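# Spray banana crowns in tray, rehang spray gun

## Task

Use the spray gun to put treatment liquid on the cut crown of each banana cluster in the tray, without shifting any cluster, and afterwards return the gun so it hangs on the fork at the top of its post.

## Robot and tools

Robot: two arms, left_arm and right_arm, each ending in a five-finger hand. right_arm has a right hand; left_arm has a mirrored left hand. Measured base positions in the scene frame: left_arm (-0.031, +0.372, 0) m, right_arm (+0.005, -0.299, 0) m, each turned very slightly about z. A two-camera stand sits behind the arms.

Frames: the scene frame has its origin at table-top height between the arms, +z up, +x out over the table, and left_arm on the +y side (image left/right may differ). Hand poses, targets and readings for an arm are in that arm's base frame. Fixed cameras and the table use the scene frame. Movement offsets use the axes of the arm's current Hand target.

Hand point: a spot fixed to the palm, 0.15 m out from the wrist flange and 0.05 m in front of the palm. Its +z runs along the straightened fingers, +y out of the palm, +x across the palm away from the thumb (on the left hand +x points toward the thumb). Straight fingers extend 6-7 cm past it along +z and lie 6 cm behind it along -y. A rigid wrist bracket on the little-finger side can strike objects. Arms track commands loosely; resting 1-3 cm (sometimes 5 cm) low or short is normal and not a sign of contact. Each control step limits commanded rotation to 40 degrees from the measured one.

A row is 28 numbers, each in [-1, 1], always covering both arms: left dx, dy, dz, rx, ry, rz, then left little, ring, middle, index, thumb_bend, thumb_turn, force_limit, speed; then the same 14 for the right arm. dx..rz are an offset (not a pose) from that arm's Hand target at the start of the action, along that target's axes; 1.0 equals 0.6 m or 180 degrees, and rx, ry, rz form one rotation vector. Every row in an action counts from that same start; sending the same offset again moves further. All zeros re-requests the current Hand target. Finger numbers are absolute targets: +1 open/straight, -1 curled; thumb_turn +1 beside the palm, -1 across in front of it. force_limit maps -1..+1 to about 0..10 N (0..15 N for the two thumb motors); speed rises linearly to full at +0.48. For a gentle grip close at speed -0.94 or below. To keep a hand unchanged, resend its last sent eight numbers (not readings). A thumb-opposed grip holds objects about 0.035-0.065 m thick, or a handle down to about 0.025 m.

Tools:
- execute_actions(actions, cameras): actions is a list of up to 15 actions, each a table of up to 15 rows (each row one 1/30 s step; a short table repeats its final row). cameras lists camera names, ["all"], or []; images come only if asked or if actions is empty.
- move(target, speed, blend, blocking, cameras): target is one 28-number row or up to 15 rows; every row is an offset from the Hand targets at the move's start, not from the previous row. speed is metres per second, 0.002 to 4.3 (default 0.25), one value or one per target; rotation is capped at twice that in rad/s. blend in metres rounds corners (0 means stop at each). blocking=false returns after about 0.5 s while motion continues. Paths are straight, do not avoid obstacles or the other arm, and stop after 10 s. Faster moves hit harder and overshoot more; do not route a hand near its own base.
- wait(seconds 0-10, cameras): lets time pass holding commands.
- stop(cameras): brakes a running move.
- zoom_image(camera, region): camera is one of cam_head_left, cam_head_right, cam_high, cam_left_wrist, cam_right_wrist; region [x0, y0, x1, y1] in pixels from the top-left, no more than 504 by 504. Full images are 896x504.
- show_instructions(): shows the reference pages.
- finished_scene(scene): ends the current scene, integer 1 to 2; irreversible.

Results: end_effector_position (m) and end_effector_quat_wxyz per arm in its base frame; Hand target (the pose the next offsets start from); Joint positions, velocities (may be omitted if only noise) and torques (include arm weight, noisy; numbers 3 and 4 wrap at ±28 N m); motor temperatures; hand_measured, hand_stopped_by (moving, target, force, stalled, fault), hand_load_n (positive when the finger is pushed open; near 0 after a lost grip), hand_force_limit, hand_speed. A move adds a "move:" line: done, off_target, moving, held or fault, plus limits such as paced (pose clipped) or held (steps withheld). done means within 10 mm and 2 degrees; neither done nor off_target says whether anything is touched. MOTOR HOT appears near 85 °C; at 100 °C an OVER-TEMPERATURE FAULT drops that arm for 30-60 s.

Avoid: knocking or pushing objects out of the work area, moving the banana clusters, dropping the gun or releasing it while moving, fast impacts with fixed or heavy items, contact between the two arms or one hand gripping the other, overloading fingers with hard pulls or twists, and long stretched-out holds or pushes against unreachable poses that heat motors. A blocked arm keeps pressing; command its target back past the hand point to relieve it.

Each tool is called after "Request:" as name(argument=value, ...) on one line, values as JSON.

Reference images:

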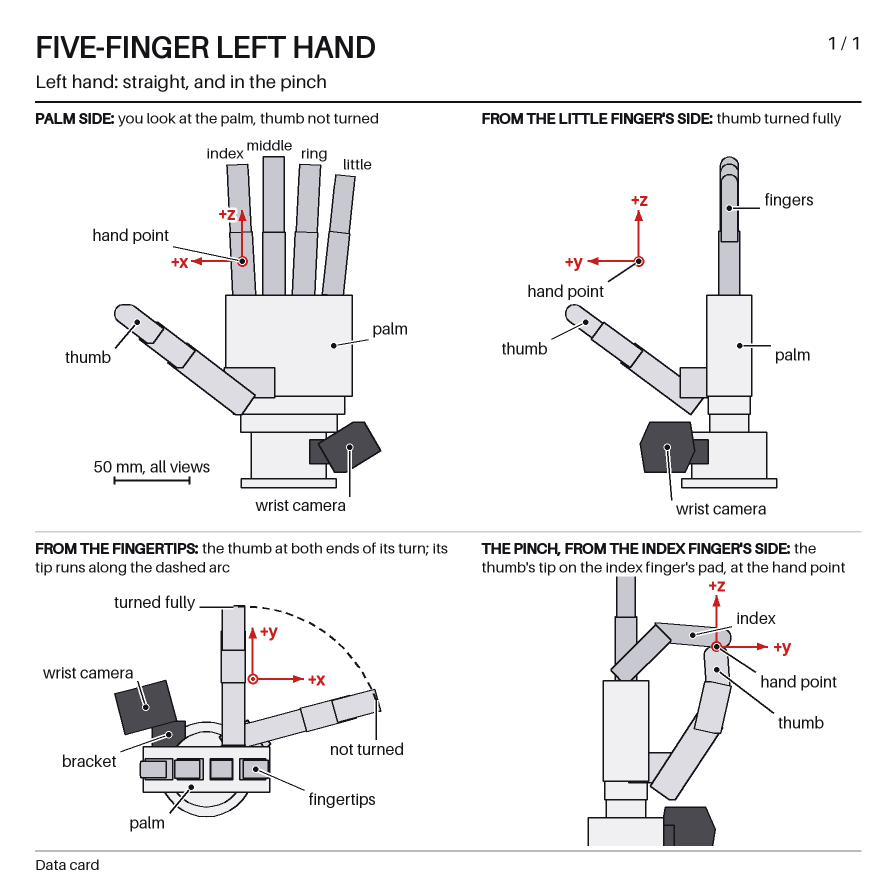

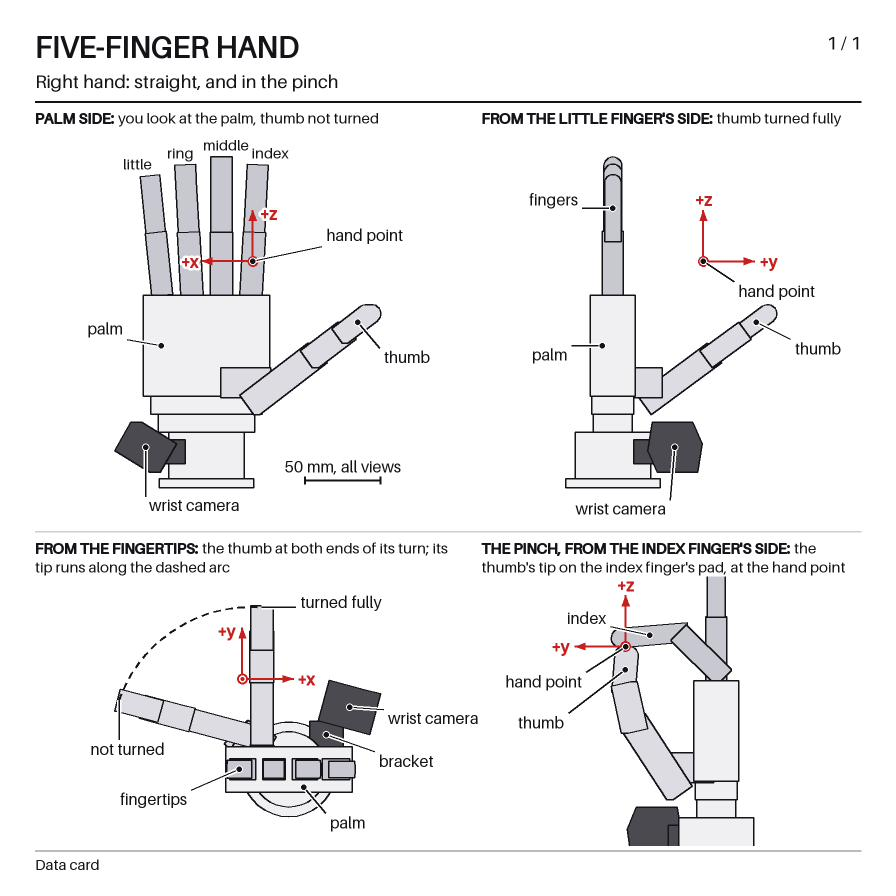

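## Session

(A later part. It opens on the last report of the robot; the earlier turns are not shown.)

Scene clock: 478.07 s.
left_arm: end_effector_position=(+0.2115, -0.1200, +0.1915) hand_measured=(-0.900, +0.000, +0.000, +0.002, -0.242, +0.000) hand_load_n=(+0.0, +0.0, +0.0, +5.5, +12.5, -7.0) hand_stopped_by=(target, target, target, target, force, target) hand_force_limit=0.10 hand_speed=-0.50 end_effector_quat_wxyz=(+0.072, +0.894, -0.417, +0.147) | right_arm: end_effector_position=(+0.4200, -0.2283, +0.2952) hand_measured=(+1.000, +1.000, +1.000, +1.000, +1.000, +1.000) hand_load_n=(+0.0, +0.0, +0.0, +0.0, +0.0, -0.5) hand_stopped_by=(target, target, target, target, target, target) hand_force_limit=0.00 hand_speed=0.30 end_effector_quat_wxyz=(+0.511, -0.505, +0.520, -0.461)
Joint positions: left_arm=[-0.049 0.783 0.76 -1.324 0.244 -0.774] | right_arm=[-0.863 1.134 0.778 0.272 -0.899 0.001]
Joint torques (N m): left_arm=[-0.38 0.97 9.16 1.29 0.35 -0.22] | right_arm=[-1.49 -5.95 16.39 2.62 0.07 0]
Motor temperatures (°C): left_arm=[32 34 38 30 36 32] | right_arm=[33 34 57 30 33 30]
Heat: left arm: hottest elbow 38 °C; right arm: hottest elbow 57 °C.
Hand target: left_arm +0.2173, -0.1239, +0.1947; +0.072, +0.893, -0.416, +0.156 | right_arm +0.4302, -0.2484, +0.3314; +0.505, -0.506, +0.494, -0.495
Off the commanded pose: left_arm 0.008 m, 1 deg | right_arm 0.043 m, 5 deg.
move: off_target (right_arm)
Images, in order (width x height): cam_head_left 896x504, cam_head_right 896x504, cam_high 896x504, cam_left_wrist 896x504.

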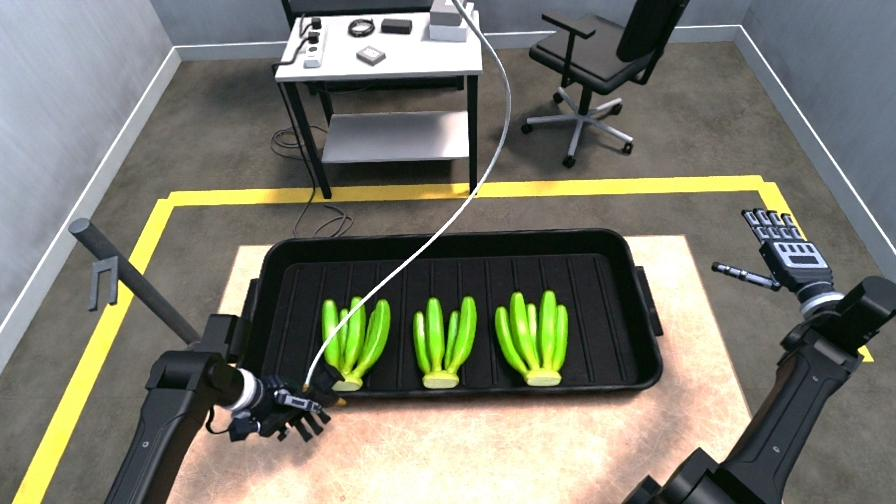

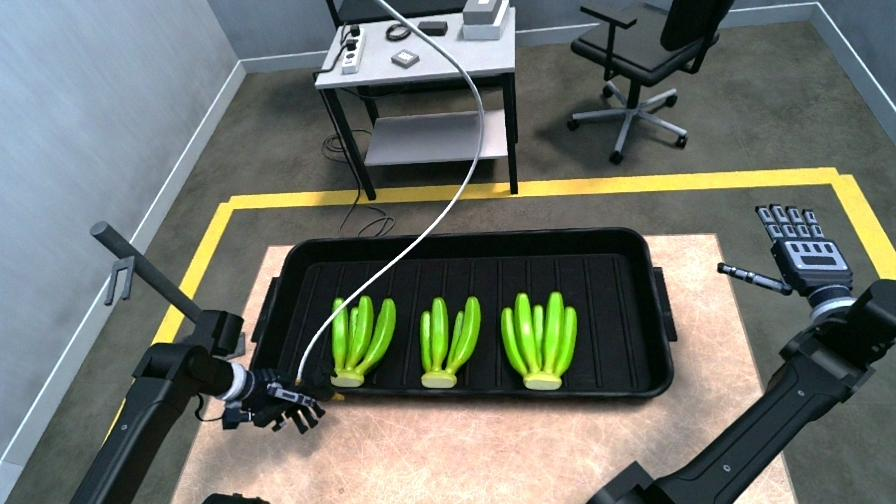

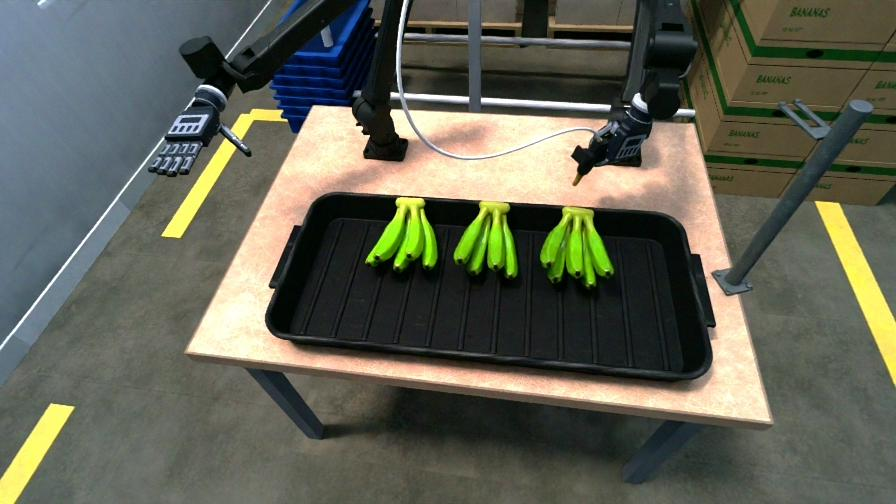

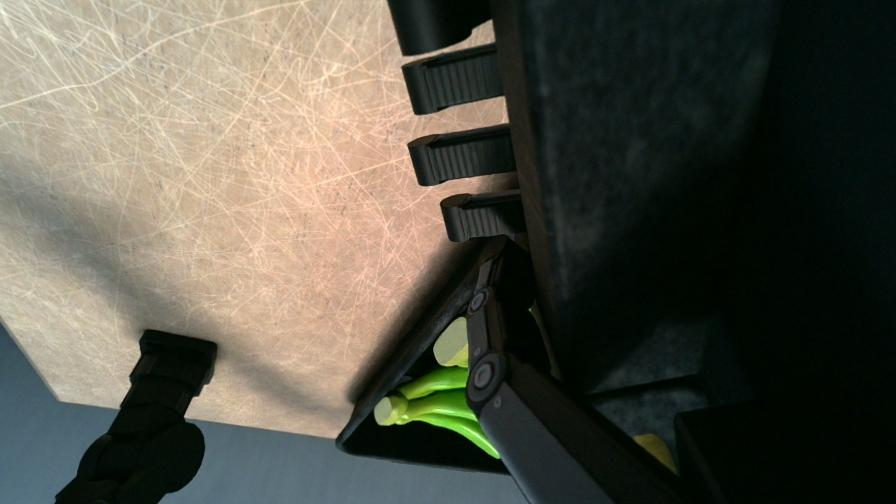

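Request:
execute_actions(actions=[[[0,0,0,0,0,0,-0.9,-0.95,-0.95,0.0,-0.92,0.0,0.7,-0.5,0,0,0,0,0,0,1,1,1,1,1,1,0,0.3]],[[0,0,0,0,0,0,-0.9,-0.95,-0.95,0.0,-0.92,0.0,0.7,-0.5,0,0,0,0,0,0,1,1,1,1,1,1,0,0.3]]], cameras=["all"])

Scene clock: 480.93 s.
left_arm: end_effector_position=(+0.2115, -0.1199, +0.1915) hand_measured=(-0.900, -0.592, -0.406, +0.002, -0.240, +0.000) hand_load_n=(+0.0, +8.0, +4.0, +3.0, +15.0, -7.0) hand_stopped_by=(target, force, force, target, force, target) hand_force_limit=0.70 hand_speed=-0.50 end_effector_quat_wxyz=(+0.072, +0.894, -0.417, +0.147) | right_arm: end_effector_position=(+0.4200, -0.2283, +0.2952) hand_measured=(+1.000, +1.000, +1.000, +1.000, +1.000, +1.000) hand_load_n=(+0.0, -0.5, +0.0, +0.0, +0.0, +0.0) hand_stopped_by=(target, target, target, target, target, target) hand_force_limit=0.00 hand_speed=0.30 end_effector_quat_wxyz=(+0.511, -0.505, +0.520, -0.461)
Joint positions: left_arm=[-0.049 0.783 0.76 -1.324 0.243 -0.774] | right_arm=[-0.863 1.134 0.778 0.272 -0.899 0.001]
Joint torques (N m): left_arm=[-0.5 0.97 9.16 1.24 0.36 -0.21] | right_arm=[-1.55 -5.95 16.4 2.62 0.08 0]
Motor temperatures (°C): left_arm=[32 34 38 30 35 32] | right_arm=[33 34 56 30 33 30]
Heat: left arm: hottest elbow 38 °C; right arm: hottest elbow 56 °C.
Hand target: left_arm +0.2173, -0.1238, +0.1947; +0.072, +0.893, -0.416, +0.156 | right_arm +0.4302, -0.2484, +0.3314; +0.505, -0.506, +0.494, -0.495
Off the commanded pose: left_arm 0.008 m, 1 deg | right_arm 0.043 m, 5 deg.
Step readings (end_effector_position of left_arm | right_arm):
0: (+0.2115, -0.1200, +0.1915) | (+0.4200, -0.2283, +0.2952)
1: (+0.2115, -0.1200, +0.1915) | (+0.4200, -0.2283, +0.2952)
2: (+0.2115, -0.1200, +0.1915) | (+0.4200, -0.2283, +0.2952)
4: (+0.2115, -0.1200, +0.1915) | (+0.4200, -0.2283, +0.2952)
8: (+0.2115, -0.1200, +0.1915) | (+0.4200, -0.2283, +0.2952)
15: (+0.2115, -0.1199, +0.1915) | (+0.4200, -0.2283, +0.2952)
16: (+0.2115, -0.1199, +0.1915) | (+0.4200, -0.2283, +0.2952)
17: (+0.2115, -0.1199, +0.1915) | (+0.4200, -0.2283, +0.2952)
19: (+0.2115, -0.1199, +0.1915) | (+0.4200, -0.2283, +0.2952)
23: (+0.2115, -0.1199, +0.1915) | (+0.4200, -0.2283, +0.2952)
30: (+0.2115, -0.1199, +0.1915) | (+0.4200, -0.2283, +0.2952)

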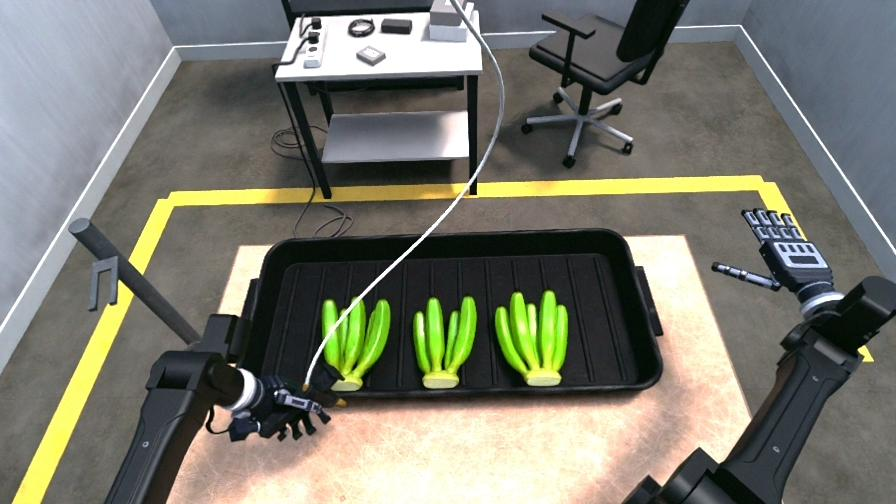

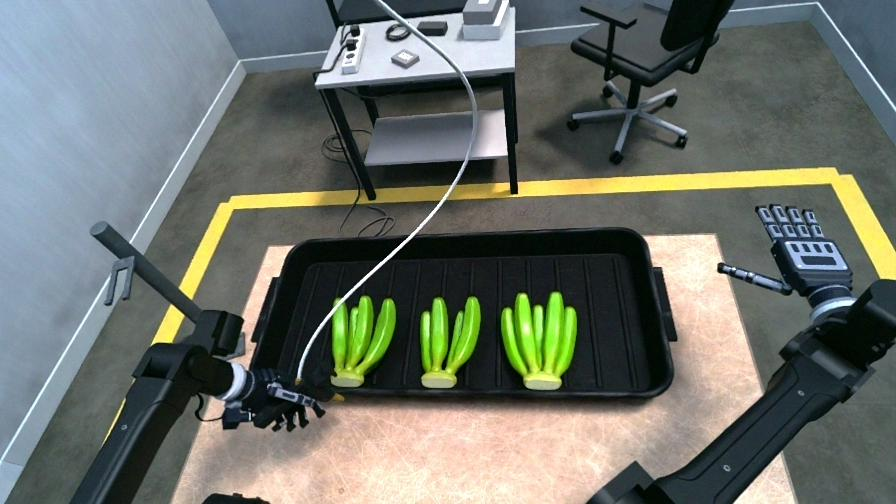

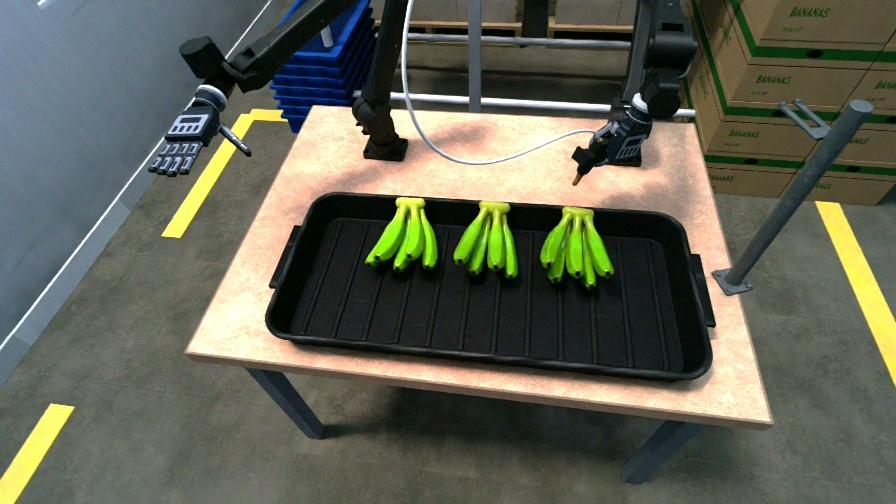

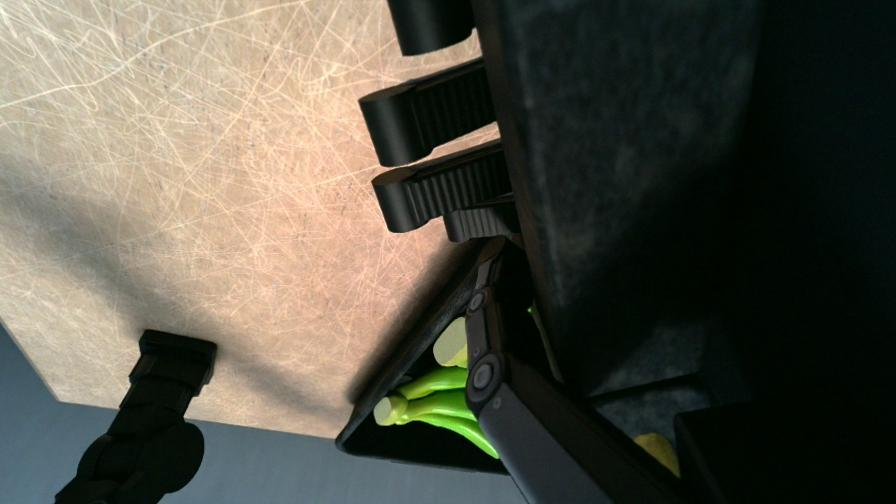

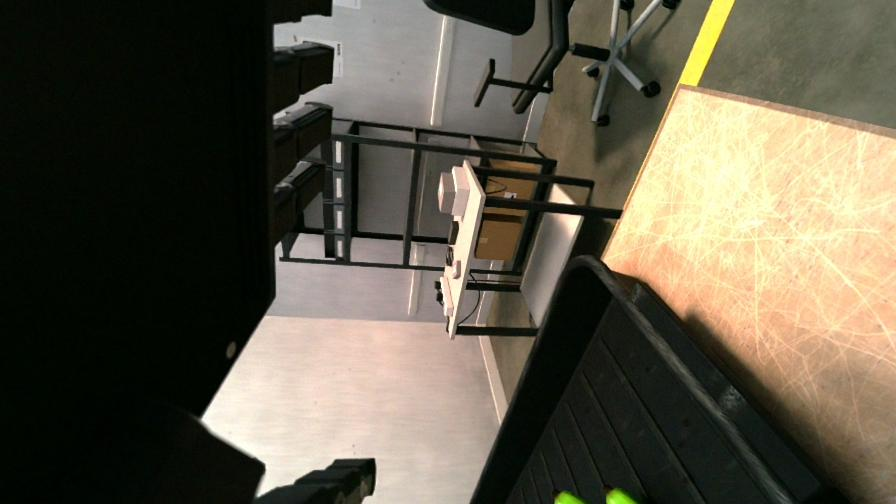

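Request:
zoom_image(camera="cam_head_left", region=[240, 340, 400, 460])

Request:
zoom_image(camera="cam_high", region=[540, 100, 660, 220])

Scaled by 3.150 from the camera's 896x504 image, which has a finer 1280x720 frame.

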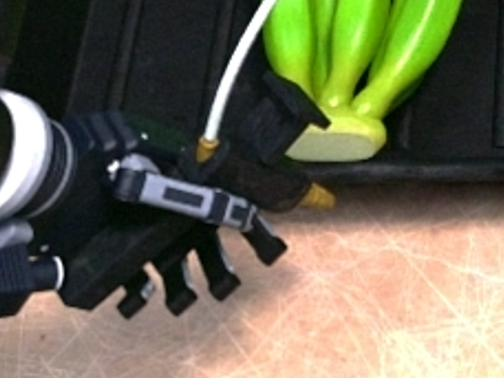

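Scaled by 4.200 from the camera's 896x504 image, which has a finer 1280x720 frame.

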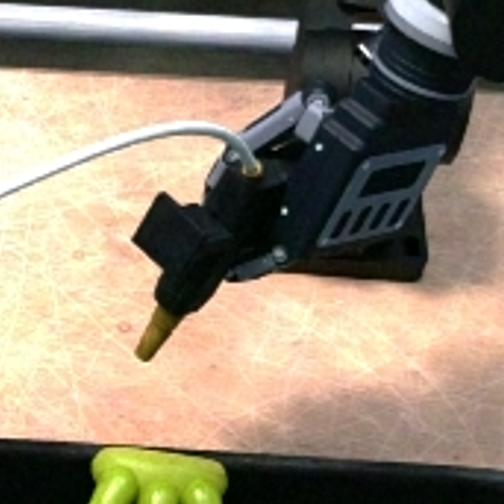

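Request:
move(target=[0.0342,0,-0.094,0,0,0,-0.9,0.0,0.0,0.0,-0.92,0.0,0.1,-0.2,0,0,0,0,0,0,1,1,1,1,1,1,0,0.3], speed=0.12, cameras=["cam_head_left","cam_head_right","cam_high"])

Scene clock: 483.47 s.
left_arm: end_effector_position=(+0.2070, -0.1202, +0.2319) hand_measured=(-0.900, +0.000, +0.000, +0.002, -0.240, +0.000) hand_load_n=(+0.0, +0.0, +0.0, +4.5, +13.5, -8.0) hand_stopped_by=(target, target, target, target, force, target) hand_force_limit=0.10 hand_speed=-0.20 end_effector_quat_wxyz=(+0.076, +0.896, -0.416, +0.136) | right_arm: end_effector_position=(+0.4200, -0.2283, +0.2952) hand_measured=(+1.000, +1.000, +1.000, +1.000, +1.000, +1.000) hand_load_n=(+0.0, +0.0, +0.0, +0.0, +0.0, +0.0) hand_stopped_by=(target, target, target, target, target, target) hand_force_limit=0.00 hand_speed=0.30 end_effector_quat_wxyz=(+0.511, -0.505, +0.520, -0.461)
Joint positions: left_arm=[-0.051 0.791 0.871 -1.451 0.243 -0.776] | right_arm=[-0.863 1.134 0.778 0.272 -0.899 0.001]
Joint torques (N m): left_arm=[-0.38 0.97 12.93 0.24 0.39 -0.19] | right_arm=[-1.49 -5.95 16.39 2.62 0.07 0]
Motor temperatures (°C): left_arm=[32 34 38 30 35 32] | right_arm=[33 34 56 30 33 30]
Heat: left arm: hottest elbow 38 °C; right arm: hottest elbow 56 °C.
Hand target: left_arm +0.2173, -0.1240, +0.2547; +0.072, +0.893, -0.416, +0.156 | right_arm +0.4302, -0.2484, +0.3314; +0.505, -0.506, +0.494, -0.495
Off the commanded pose: left_arm 0.025 m, 2 deg | right_arm 0.043 m, 5 deg.
move: off_target (left_arm, right_arm)
Images, in order (width x height): cam_head_left 896x504, cam_head_right 896x504, cam_high 896x504.

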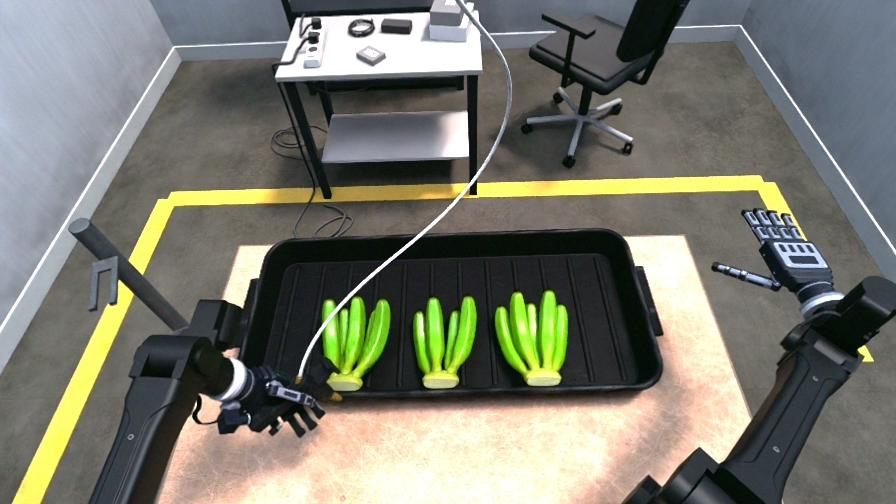

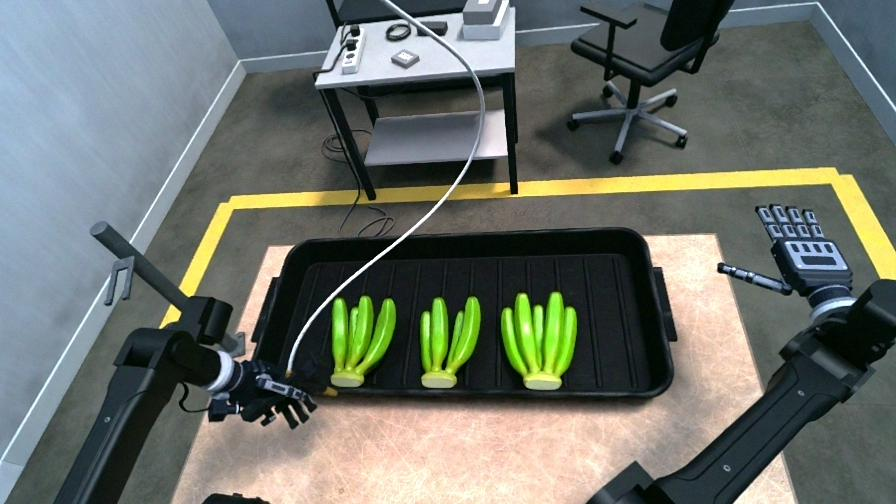

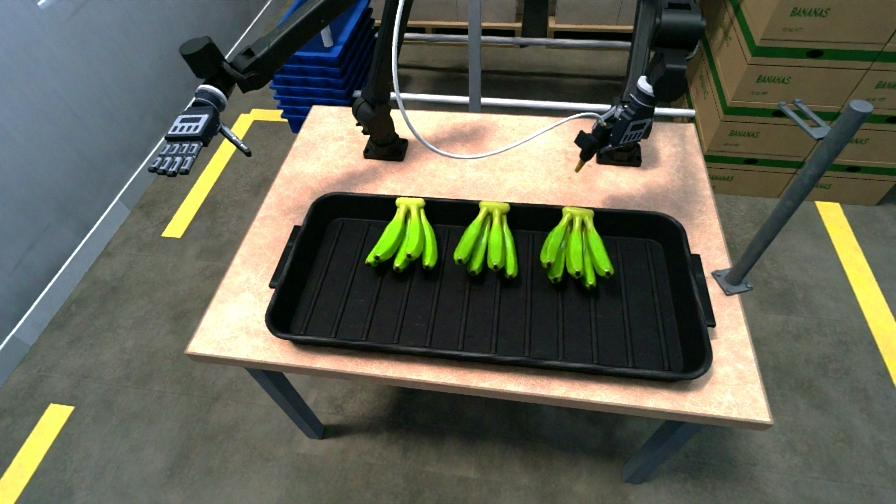

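Request:
move(target=[0.0403,-0.0511,0.0147,0,0,0,-0.9,0.0,0.0,0.0,-0.92,0.0,0.1,-0.2,0,0,0,0,0,0,1,1,1,1,1,1,0,0.3], speed=0.1, cameras=["cam_head_left","cam_head_right","cam_high","cam_left_wrist"])

Request:
zoom_image(camera="cam_head_left", region=[260, 320, 400, 440])

Request:
zoom_image(camera="cam_high", region=[530, 120, 650, 240])

Request:
zoom_image(camera="cam_head_right", region=[260, 320, 400, 440])

Scene clock: 485.37 s.
left_arm: end_effector_position=(+0.2381, -0.1217, +0.2311) hand_measured=(-0.900, +0.000, +0.000, +0.002, -0.240, +0.000) hand_load_n=(+0.0, +0.0, +0.0, +4.0, +13.5, -7.5) hand_stopped_by=(target, target, target, target, force, target) hand_force_limit=0.10 hand_speed=-0.20 end_effector_quat_wxyz=(+0.081, +0.898, -0.415, +0.124) | right_arm: end_effector_position=(+0.4200, -0.2283, +0.2952) hand_measured=(+1.000, +1.000, +1.000, +1.000, +1.000, +1.000) hand_load_n=(+0.0, +0.0, +0.0, +0.0, +0.0, -0.5) hand_stopped_by=(target, target, target, target, target, target) hand_force_limit=0.00 hand_speed=0.30 end_effector_quat_wxyz=(+0.511, -0.505, +0.520, -0.461)
Joint positions: left_arm=[-0.051 0.903 0.924 -1.419 0.243 -0.776] | right_arm=[-0.863 1.134 0.778 0.272 -0.899 0.001]
Joint torques (N m): left_arm=[0.44 -0.38 12.85 1.11 0.46 -0.09] | right_arm=[-1.49 -5.95 16.39 2.62 0.07 0]
Motor temperatures (°C): left_arm=[32 34 38 30 35 32] | right_arm=[33 34 56 30 33 30]
Heat: left arm: hottest elbow 38 °C; right arm: hottest elbow 56 °C.
Hand target: left_arm +0.2573, -0.1240, +0.2547; +0.072, +0.893, -0.416, +0.156 | right_arm +0.4302, -0.2484, +0.3314; +0.505, -0.506, +0.494, -0.495
Off the commanded pose: left_arm 0.030 m, 4 deg | right_arm 0.043 m, 5 deg.
move: off_target (left_arm, right_arm)
Images, in order (width x height): cam_head_left 896x504, cam_head_right 896x504, cam_high 896x504, cam_left_wrist 896x504.

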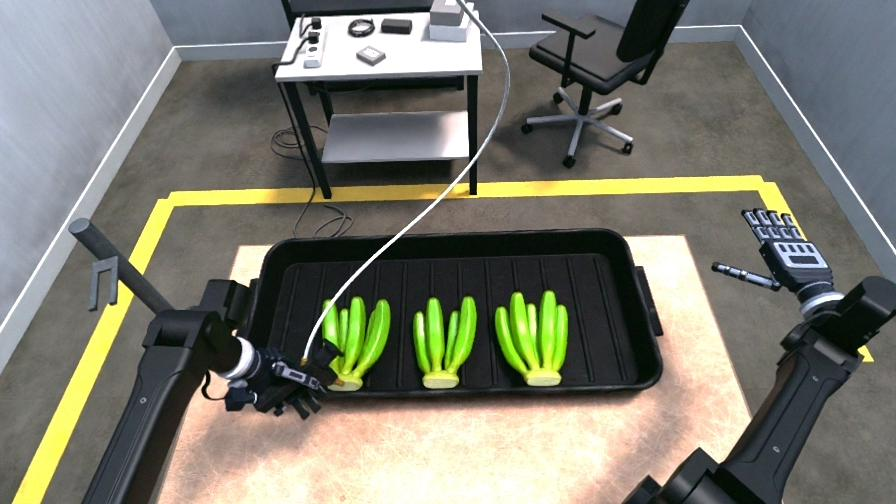

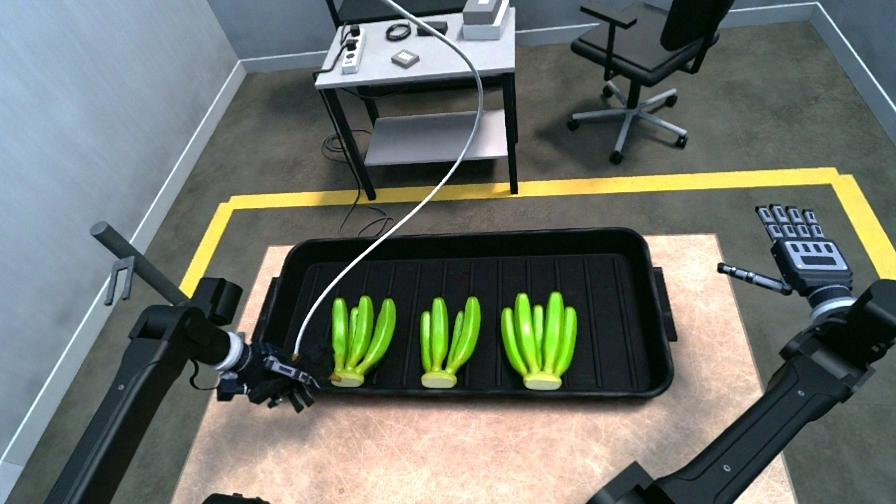

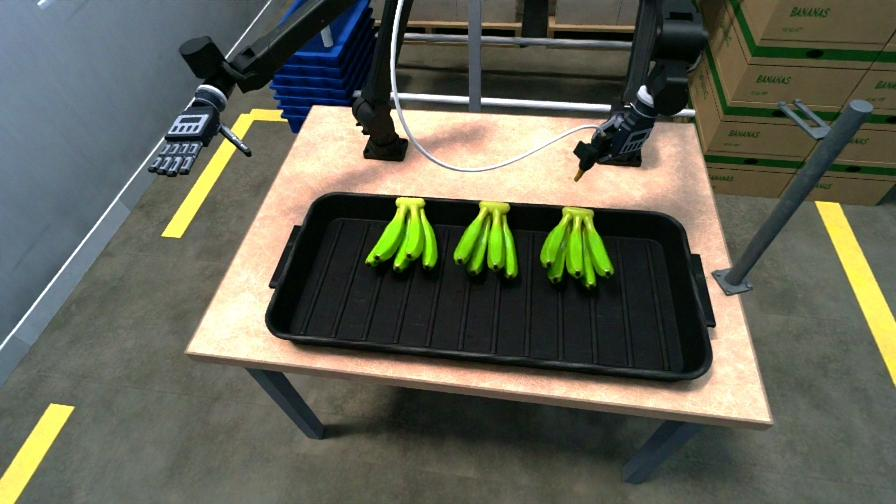

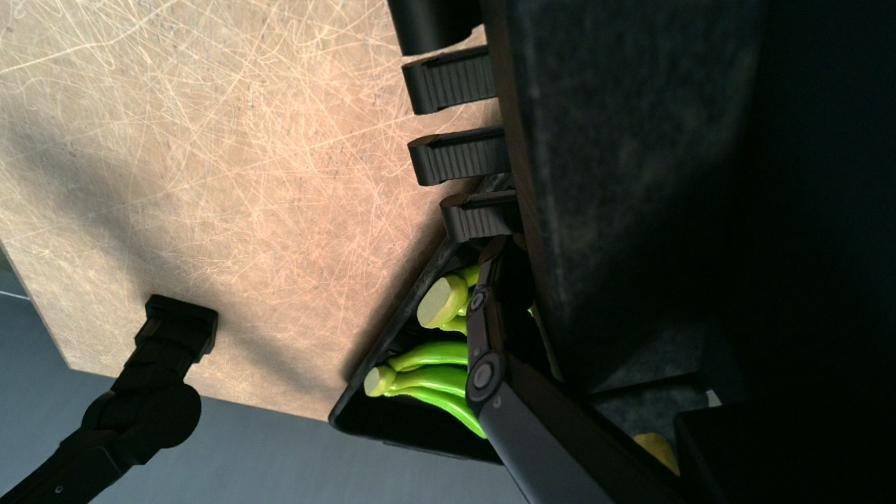

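Scaled by 3.600 from the camera's 896x504 image, which has a finer 1280x720 frame.

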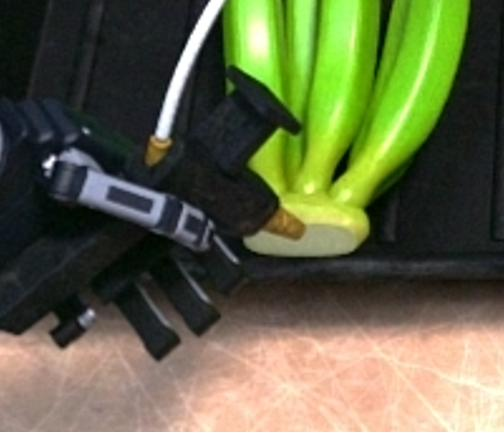

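Scaled by 4.200 from the camera's 896x504 image, which has a finer 1280x720 frame.

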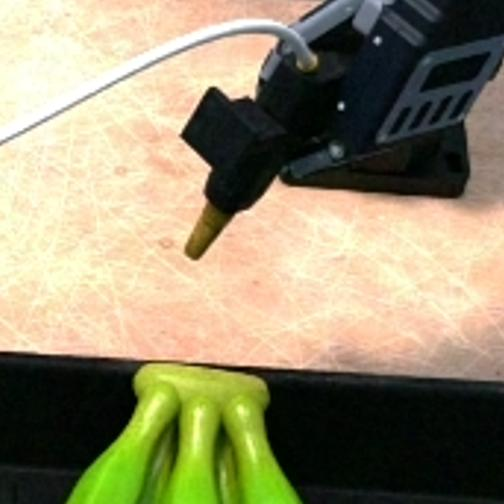

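Scaled by 3.600 from the camera's 896x504 image, which has a finer 1280x720 frame.

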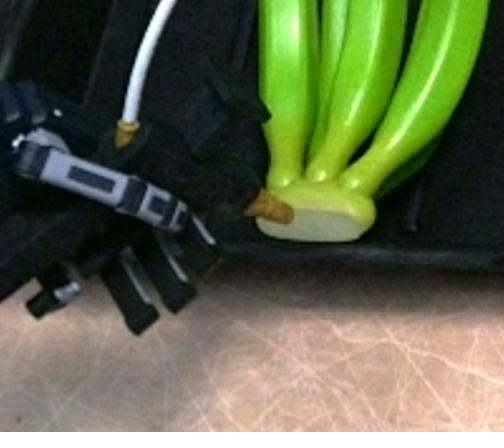

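Request:
move(target=[-0.0159,-0.0577,-0.0058,0,0,0,-0.9,0.0,0.0,0.0,-0.92,0.0,0.1,-0.2,0,0,0,0,0,0,1,1,1,1,1,1,0,0.3], speed=0.1, cameras=["cam_head_left","cam_head_right","cam_high"])

Request:
zoom_image(camera="cam_head_left", region=[260, 320, 400, 440])

Request:
zoom_image(camera="cam_high", region=[530, 120, 650, 240])

Scene clock: 487.40 s.
left_arm: end_effector_position=(+0.2591, -0.0961, +0.2329) hand_measured=(-0.900, +0.000, +0.000, +0.002, -0.240, +0.000) hand_load_n=(+0.0, +0.0, +0.0, +4.0, +13.5, -7.5) hand_stopped_by=(target, target, target, target, force, target) hand_force_limit=0.10 hand_speed=-0.20 end_effector_quat_wxyz=(+0.084, +0.899, -0.411, +0.126) | right_arm: end_effector_position=(+0.4200, -0.2283, +0.2952) hand_measured=(+1.000, +1.000, +1.000, +1.000, +1.000, +1.000) hand_load_n=(+0.0, +0.0, +0.0, +0.0, +0.0, -0.5) hand_stopped_by=(target, target, target, target, target, target) hand_force_limit=0.00 hand_speed=0.30 end_effector_quat_wxyz=(+0.511, -0.505, +0.520, -0.461)
Joint positions: left_arm=[0.058 0.965 0.962 -1.419 0.267 -0.675] | right_arm=[-0.863 1.134 0.778 0.272 -0.899 0.001]
Joint torques (N m): left_arm=[1.03 -0.97 12.94 0.92 0.54 0.09] | right_arm=[-1.49 -5.95 16.4 2.62 0.07 0]
Motor temperatures (°C): left_arm=[32 34 38 30 35 32] | right_arm=[33 34 56 30 33 30]
Heat: left arm: hottest elbow 38 °C; right arm: hottest elbow 56 °C.
Hand target: left_arm +0.2773, -0.0939, +0.2548; +0.072, +0.893, -0.416, +0.156 | right_arm +0.4302, -0.2484, +0.3314; +0.505, -0.506, +0.494, -0.495
Off the commanded pose: left_arm 0.029 m, 4 deg | right_arm 0.043 m, 5 deg.
move: off_target (left_arm, right_arm)
Images, in order (width x height): cam_head_left 896x504, cam_head_right 896x504, cam_high 896x504.

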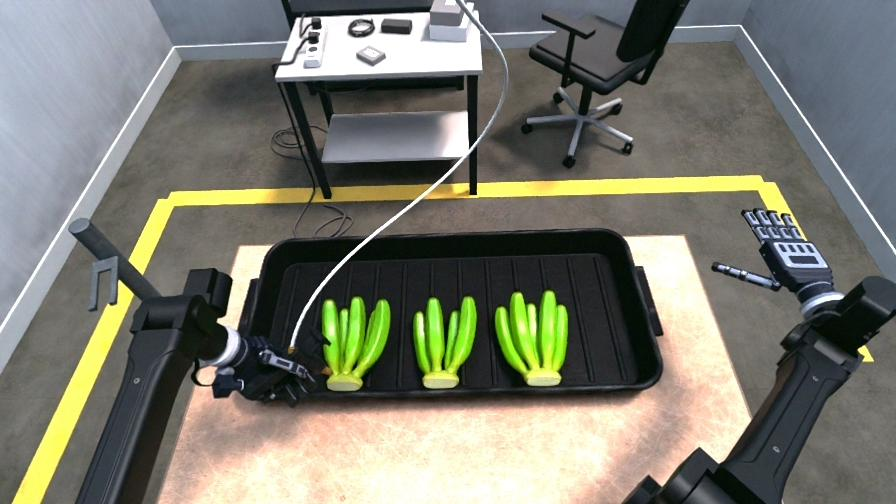

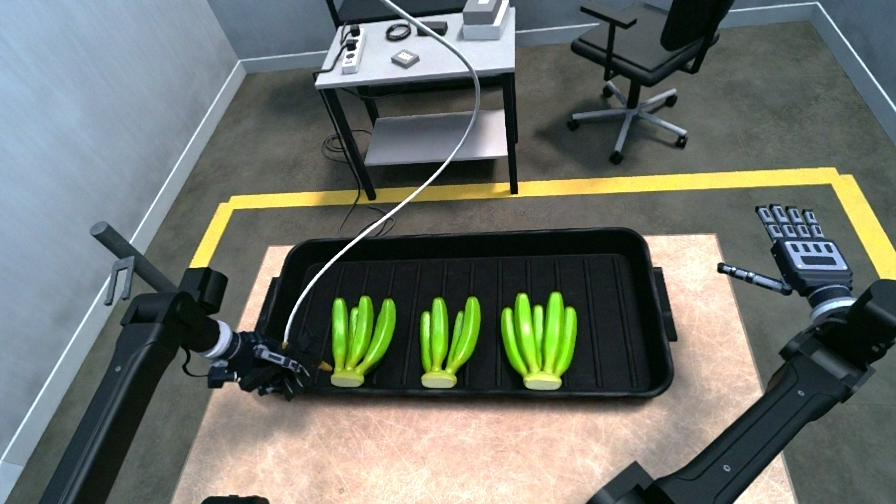

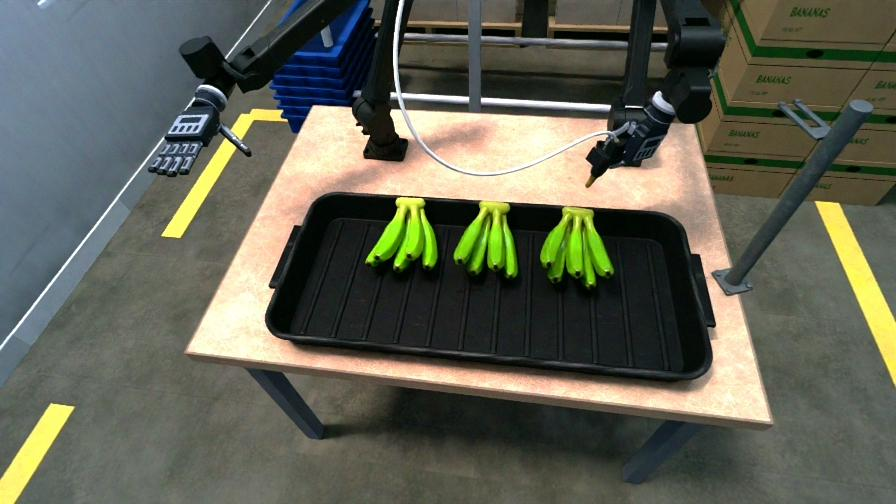

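Scaled by 3.600 from the camera's 896x504 image, which has a finer 1280x720 frame.

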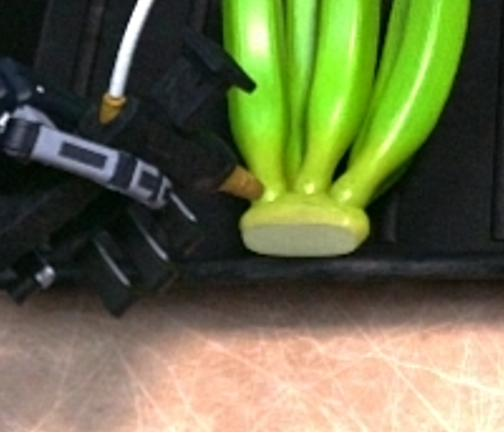

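Scaled by 4.200 from the camera's 896x504 image, which has a finer 1280x720 frame.

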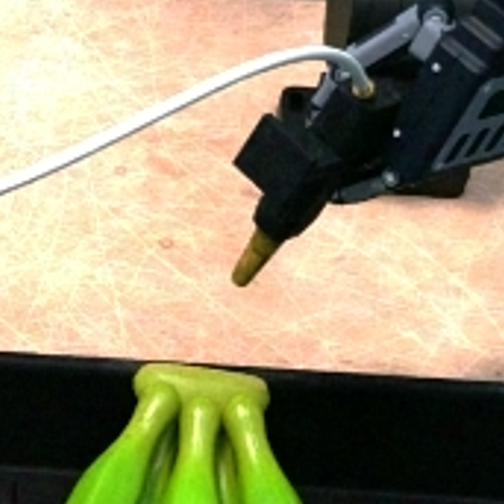

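Request:
execute_actions(actions=[[[0,0,0,0,0,0,-0.9,-0.9,-0.9,0.0,-0.92,0.0,0.3,-0.5,0,0,0,0,0,0,1,1,1,1,1,1,0,0.3]],[[0,0,0,0,0,0,-0.9,-0.9,-0.9,0.0,-0.92,0.0,0.3,-0.5,0,0,0,0,0,0,1,1,1,1,1,1,0,0.3]],[[0,0,0,0,0,0,-0.9,-0.95,-0.95,0.0,-0.92,0.0,0.9,-0.5,0,0,0,0,0,0,1,1,1,1,1,1,0,0.3]],[[0,0,0,0,0,0,-0.9,-0.95,-0.95,0.0,-0.92,0.0,0.9,-0.5,0,0,0,0,0,0,1,1,1,1,1,1,0,0.3]]], cameras=["cam_head_left","cam_high","cam_left_wrist"])

Request:
zoom_image(camera="cam_high", region=[530, 120, 650, 240])

Request:
zoom_image(camera="cam_head_left", region=[260, 320, 400, 440])

Scene clock: 495.10 s.
left_arm: end_effector_position=(+0.2590, -0.0962, +0.2330) hand_measured=(-0.900, -0.770, -0.492, +0.002, -0.240, +0.000) hand_load_n=(+0.0, +9.5, +3.5, +3.5, +12.0, -10.0) hand_stopped_by=(target, force, force, target, force, target) hand_force_limit=0.90 hand_speed=-0.50 end_effector_quat_wxyz=(+0.084, +0.899, -0.411, +0.127) | right_arm: end_effector_position=(+0.4200, -0.2283, +0.2952) hand_measured=(+1.000, +1.000, +1.000, +1.000, +1.000, +1.000) hand_load_n=(+0.0, -0.5, +0.0, +0.0, +0.0, +0.0) hand_stopped_by=(target, target, target, target, target, target) hand_force_limit=0.00 hand_speed=0.30 end_effector_quat_wxyz=(+0.511, -0.505, +0.520, -0.461)
Joint positions: left_arm=[0.058 0.965 0.962 -1.419 0.267 -0.674] | right_arm=[-0.863 1.134 0.778 0.272 -0.899 0.001]
Joint torques (N m): left_arm=[1.08 -0.97 12.94 0.92 0.53 0.07] | right_arm=[-1.49 -6.01 16.39 2.61 0.08 0]
Motor temperatures (°C): left_arm=[32 33 38 30 35 32] | right_arm=[33 34 55 30 33 30]
Heat: left arm: hottest elbow 38 °C; right arm: hottest elbow 55 °C.
Hand target: left_arm +0.2773, -0.0940, +0.2548; +0.072, +0.893, -0.416, +0.156 | right_arm +0.4302, -0.2484, +0.3314; +0.505, -0.506, +0.494, -0.495
Off the commanded pose: left_arm 0.029 m, 4 deg | right_arm 0.043 m, 5 deg.
Step readings (end_effector_position of left_arm | right_arm):
0: (+0.2591, -0.0961, +0.2329) | (+0.4200, -0.2283, +0.2952)
1: (+0.2591, -0.0961, +0.2329) | (+0.4200, -0.2283, +0.2952)
2: (+0.2591, -0.0961, +0.2329) | (+0.4200, -0.2283, +0.2952)
4: (+0.2590, -0.0962, +0.2330) | (+0.4200, -0.2283, +0.2952)
8: (+0.2590, -0.0962, +0.2330) | (+0.4200, -0.2283, +0.2952)
15: (+0.2590, -0.0962, +0.2330) | (+0.4200, -0.2283, +0.2952)
16: (+0.2590, -0.0962, +0.2330) | (+0.4200, -0.2283, +0.2952)
17: (+0.2590, -0.0962, +0.2330) | (+0.4200, -0.2283, +0.2952)
19: (+0.2590, -0.0962, +0.2330) | (+0.4200, -0.2283, +0.2952)
23: (+0.2590, -0.0962, +0.2330) | (+0.4200, -0.2283, +0.2952)
30: (+0.2590, -0.0962, +0.2330) | (+0.4200, -0.2283, +0.2952)
31: (+0.2590, -0.0962, +0.2330) | (+0.4200, -0.2283, +0.2952)
32: (+0.2590, -0.0962, +0.2330) | (+0.4200, -0.2283, +0.2952)
34: (+0.2590, -0.0962, +0.2330) | (+0.4200, -0.2283, +0.2952)
38: (+0.2590, -0.0962, +0.2330) | (+0.4200, -0.2283, +0.2952)
45: (+0.2590, -0.0962, +0.2330) | (+0.4200, -0.2283, +0.2952)
46: (+0.2590, -0.0962, +0.2330) | (+0.4200, -0.2283, +0.2952)
47: (+0.2590, -0.0962, +0.2330) | (+0.4200, -0.2283, +0.2952)
49: (+0.2590, -0.0962, +0.2330) | (+0.4200, -0.2283, +0.2952)
53: (+0.2590, -0.0962, +0.2330) | (+0.4200, -0.2283, +0.2952)
60: (+0.2590, -0.0962, +0.2330) | (+0.4200, -0.2283, +0.2952)
Images, in order (width x height): cam_head_left 896x504, cam_high 896x504, cam_left_wrist 896x504.

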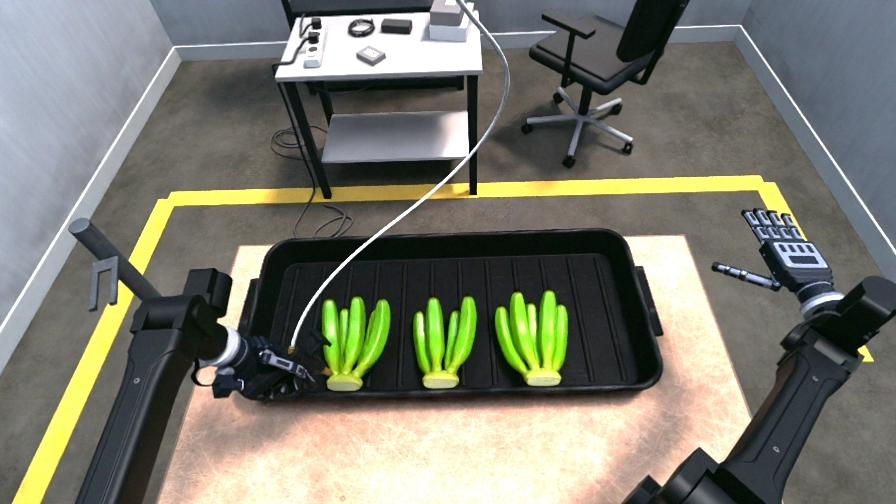

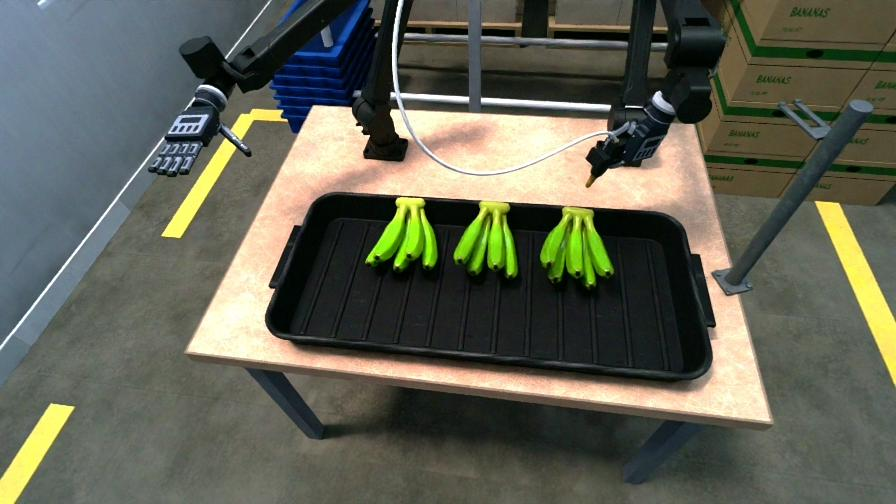

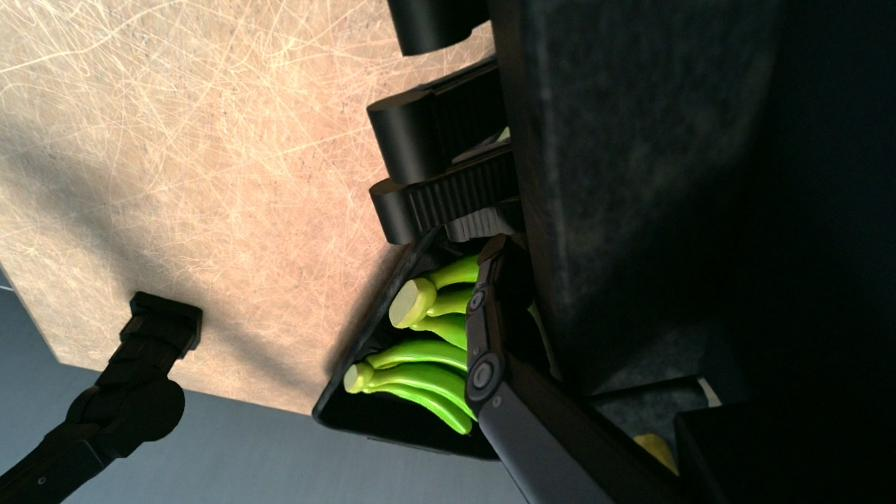

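Scaled by 4.200 from the camera's 896x504 image, which has a finer 1280x720 frame.

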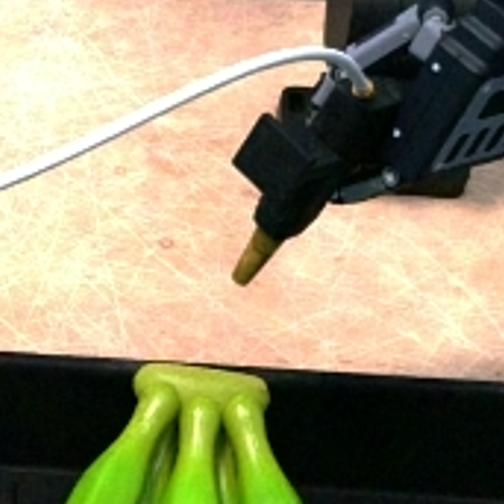

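Scaled by 3.600 from the camera's 896x504 image, which has a finer 1280x720 frame.

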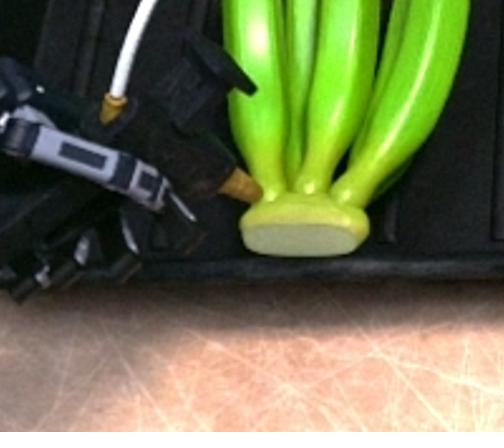

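Request:
zoom_image(camera="cam_head_left", region=[310, 340, 590, 420])

Request:
zoom_image(camera="cam_left_wrist", region=[300, 40, 560, 460])

Scaled by 1.800 from the camera's 896x504 image, which has a finer 1280x720 frame.

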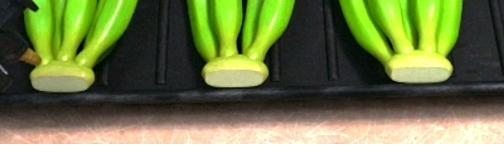

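Scaled by 1.200 from the camera's 896x504 image, which has a finer 1280x720 frame.

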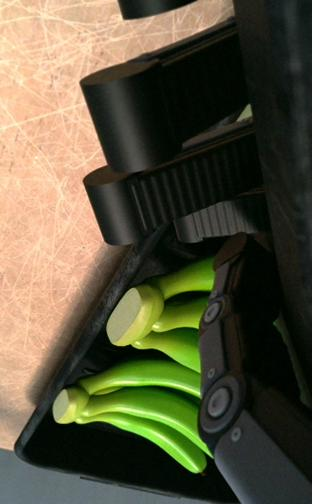

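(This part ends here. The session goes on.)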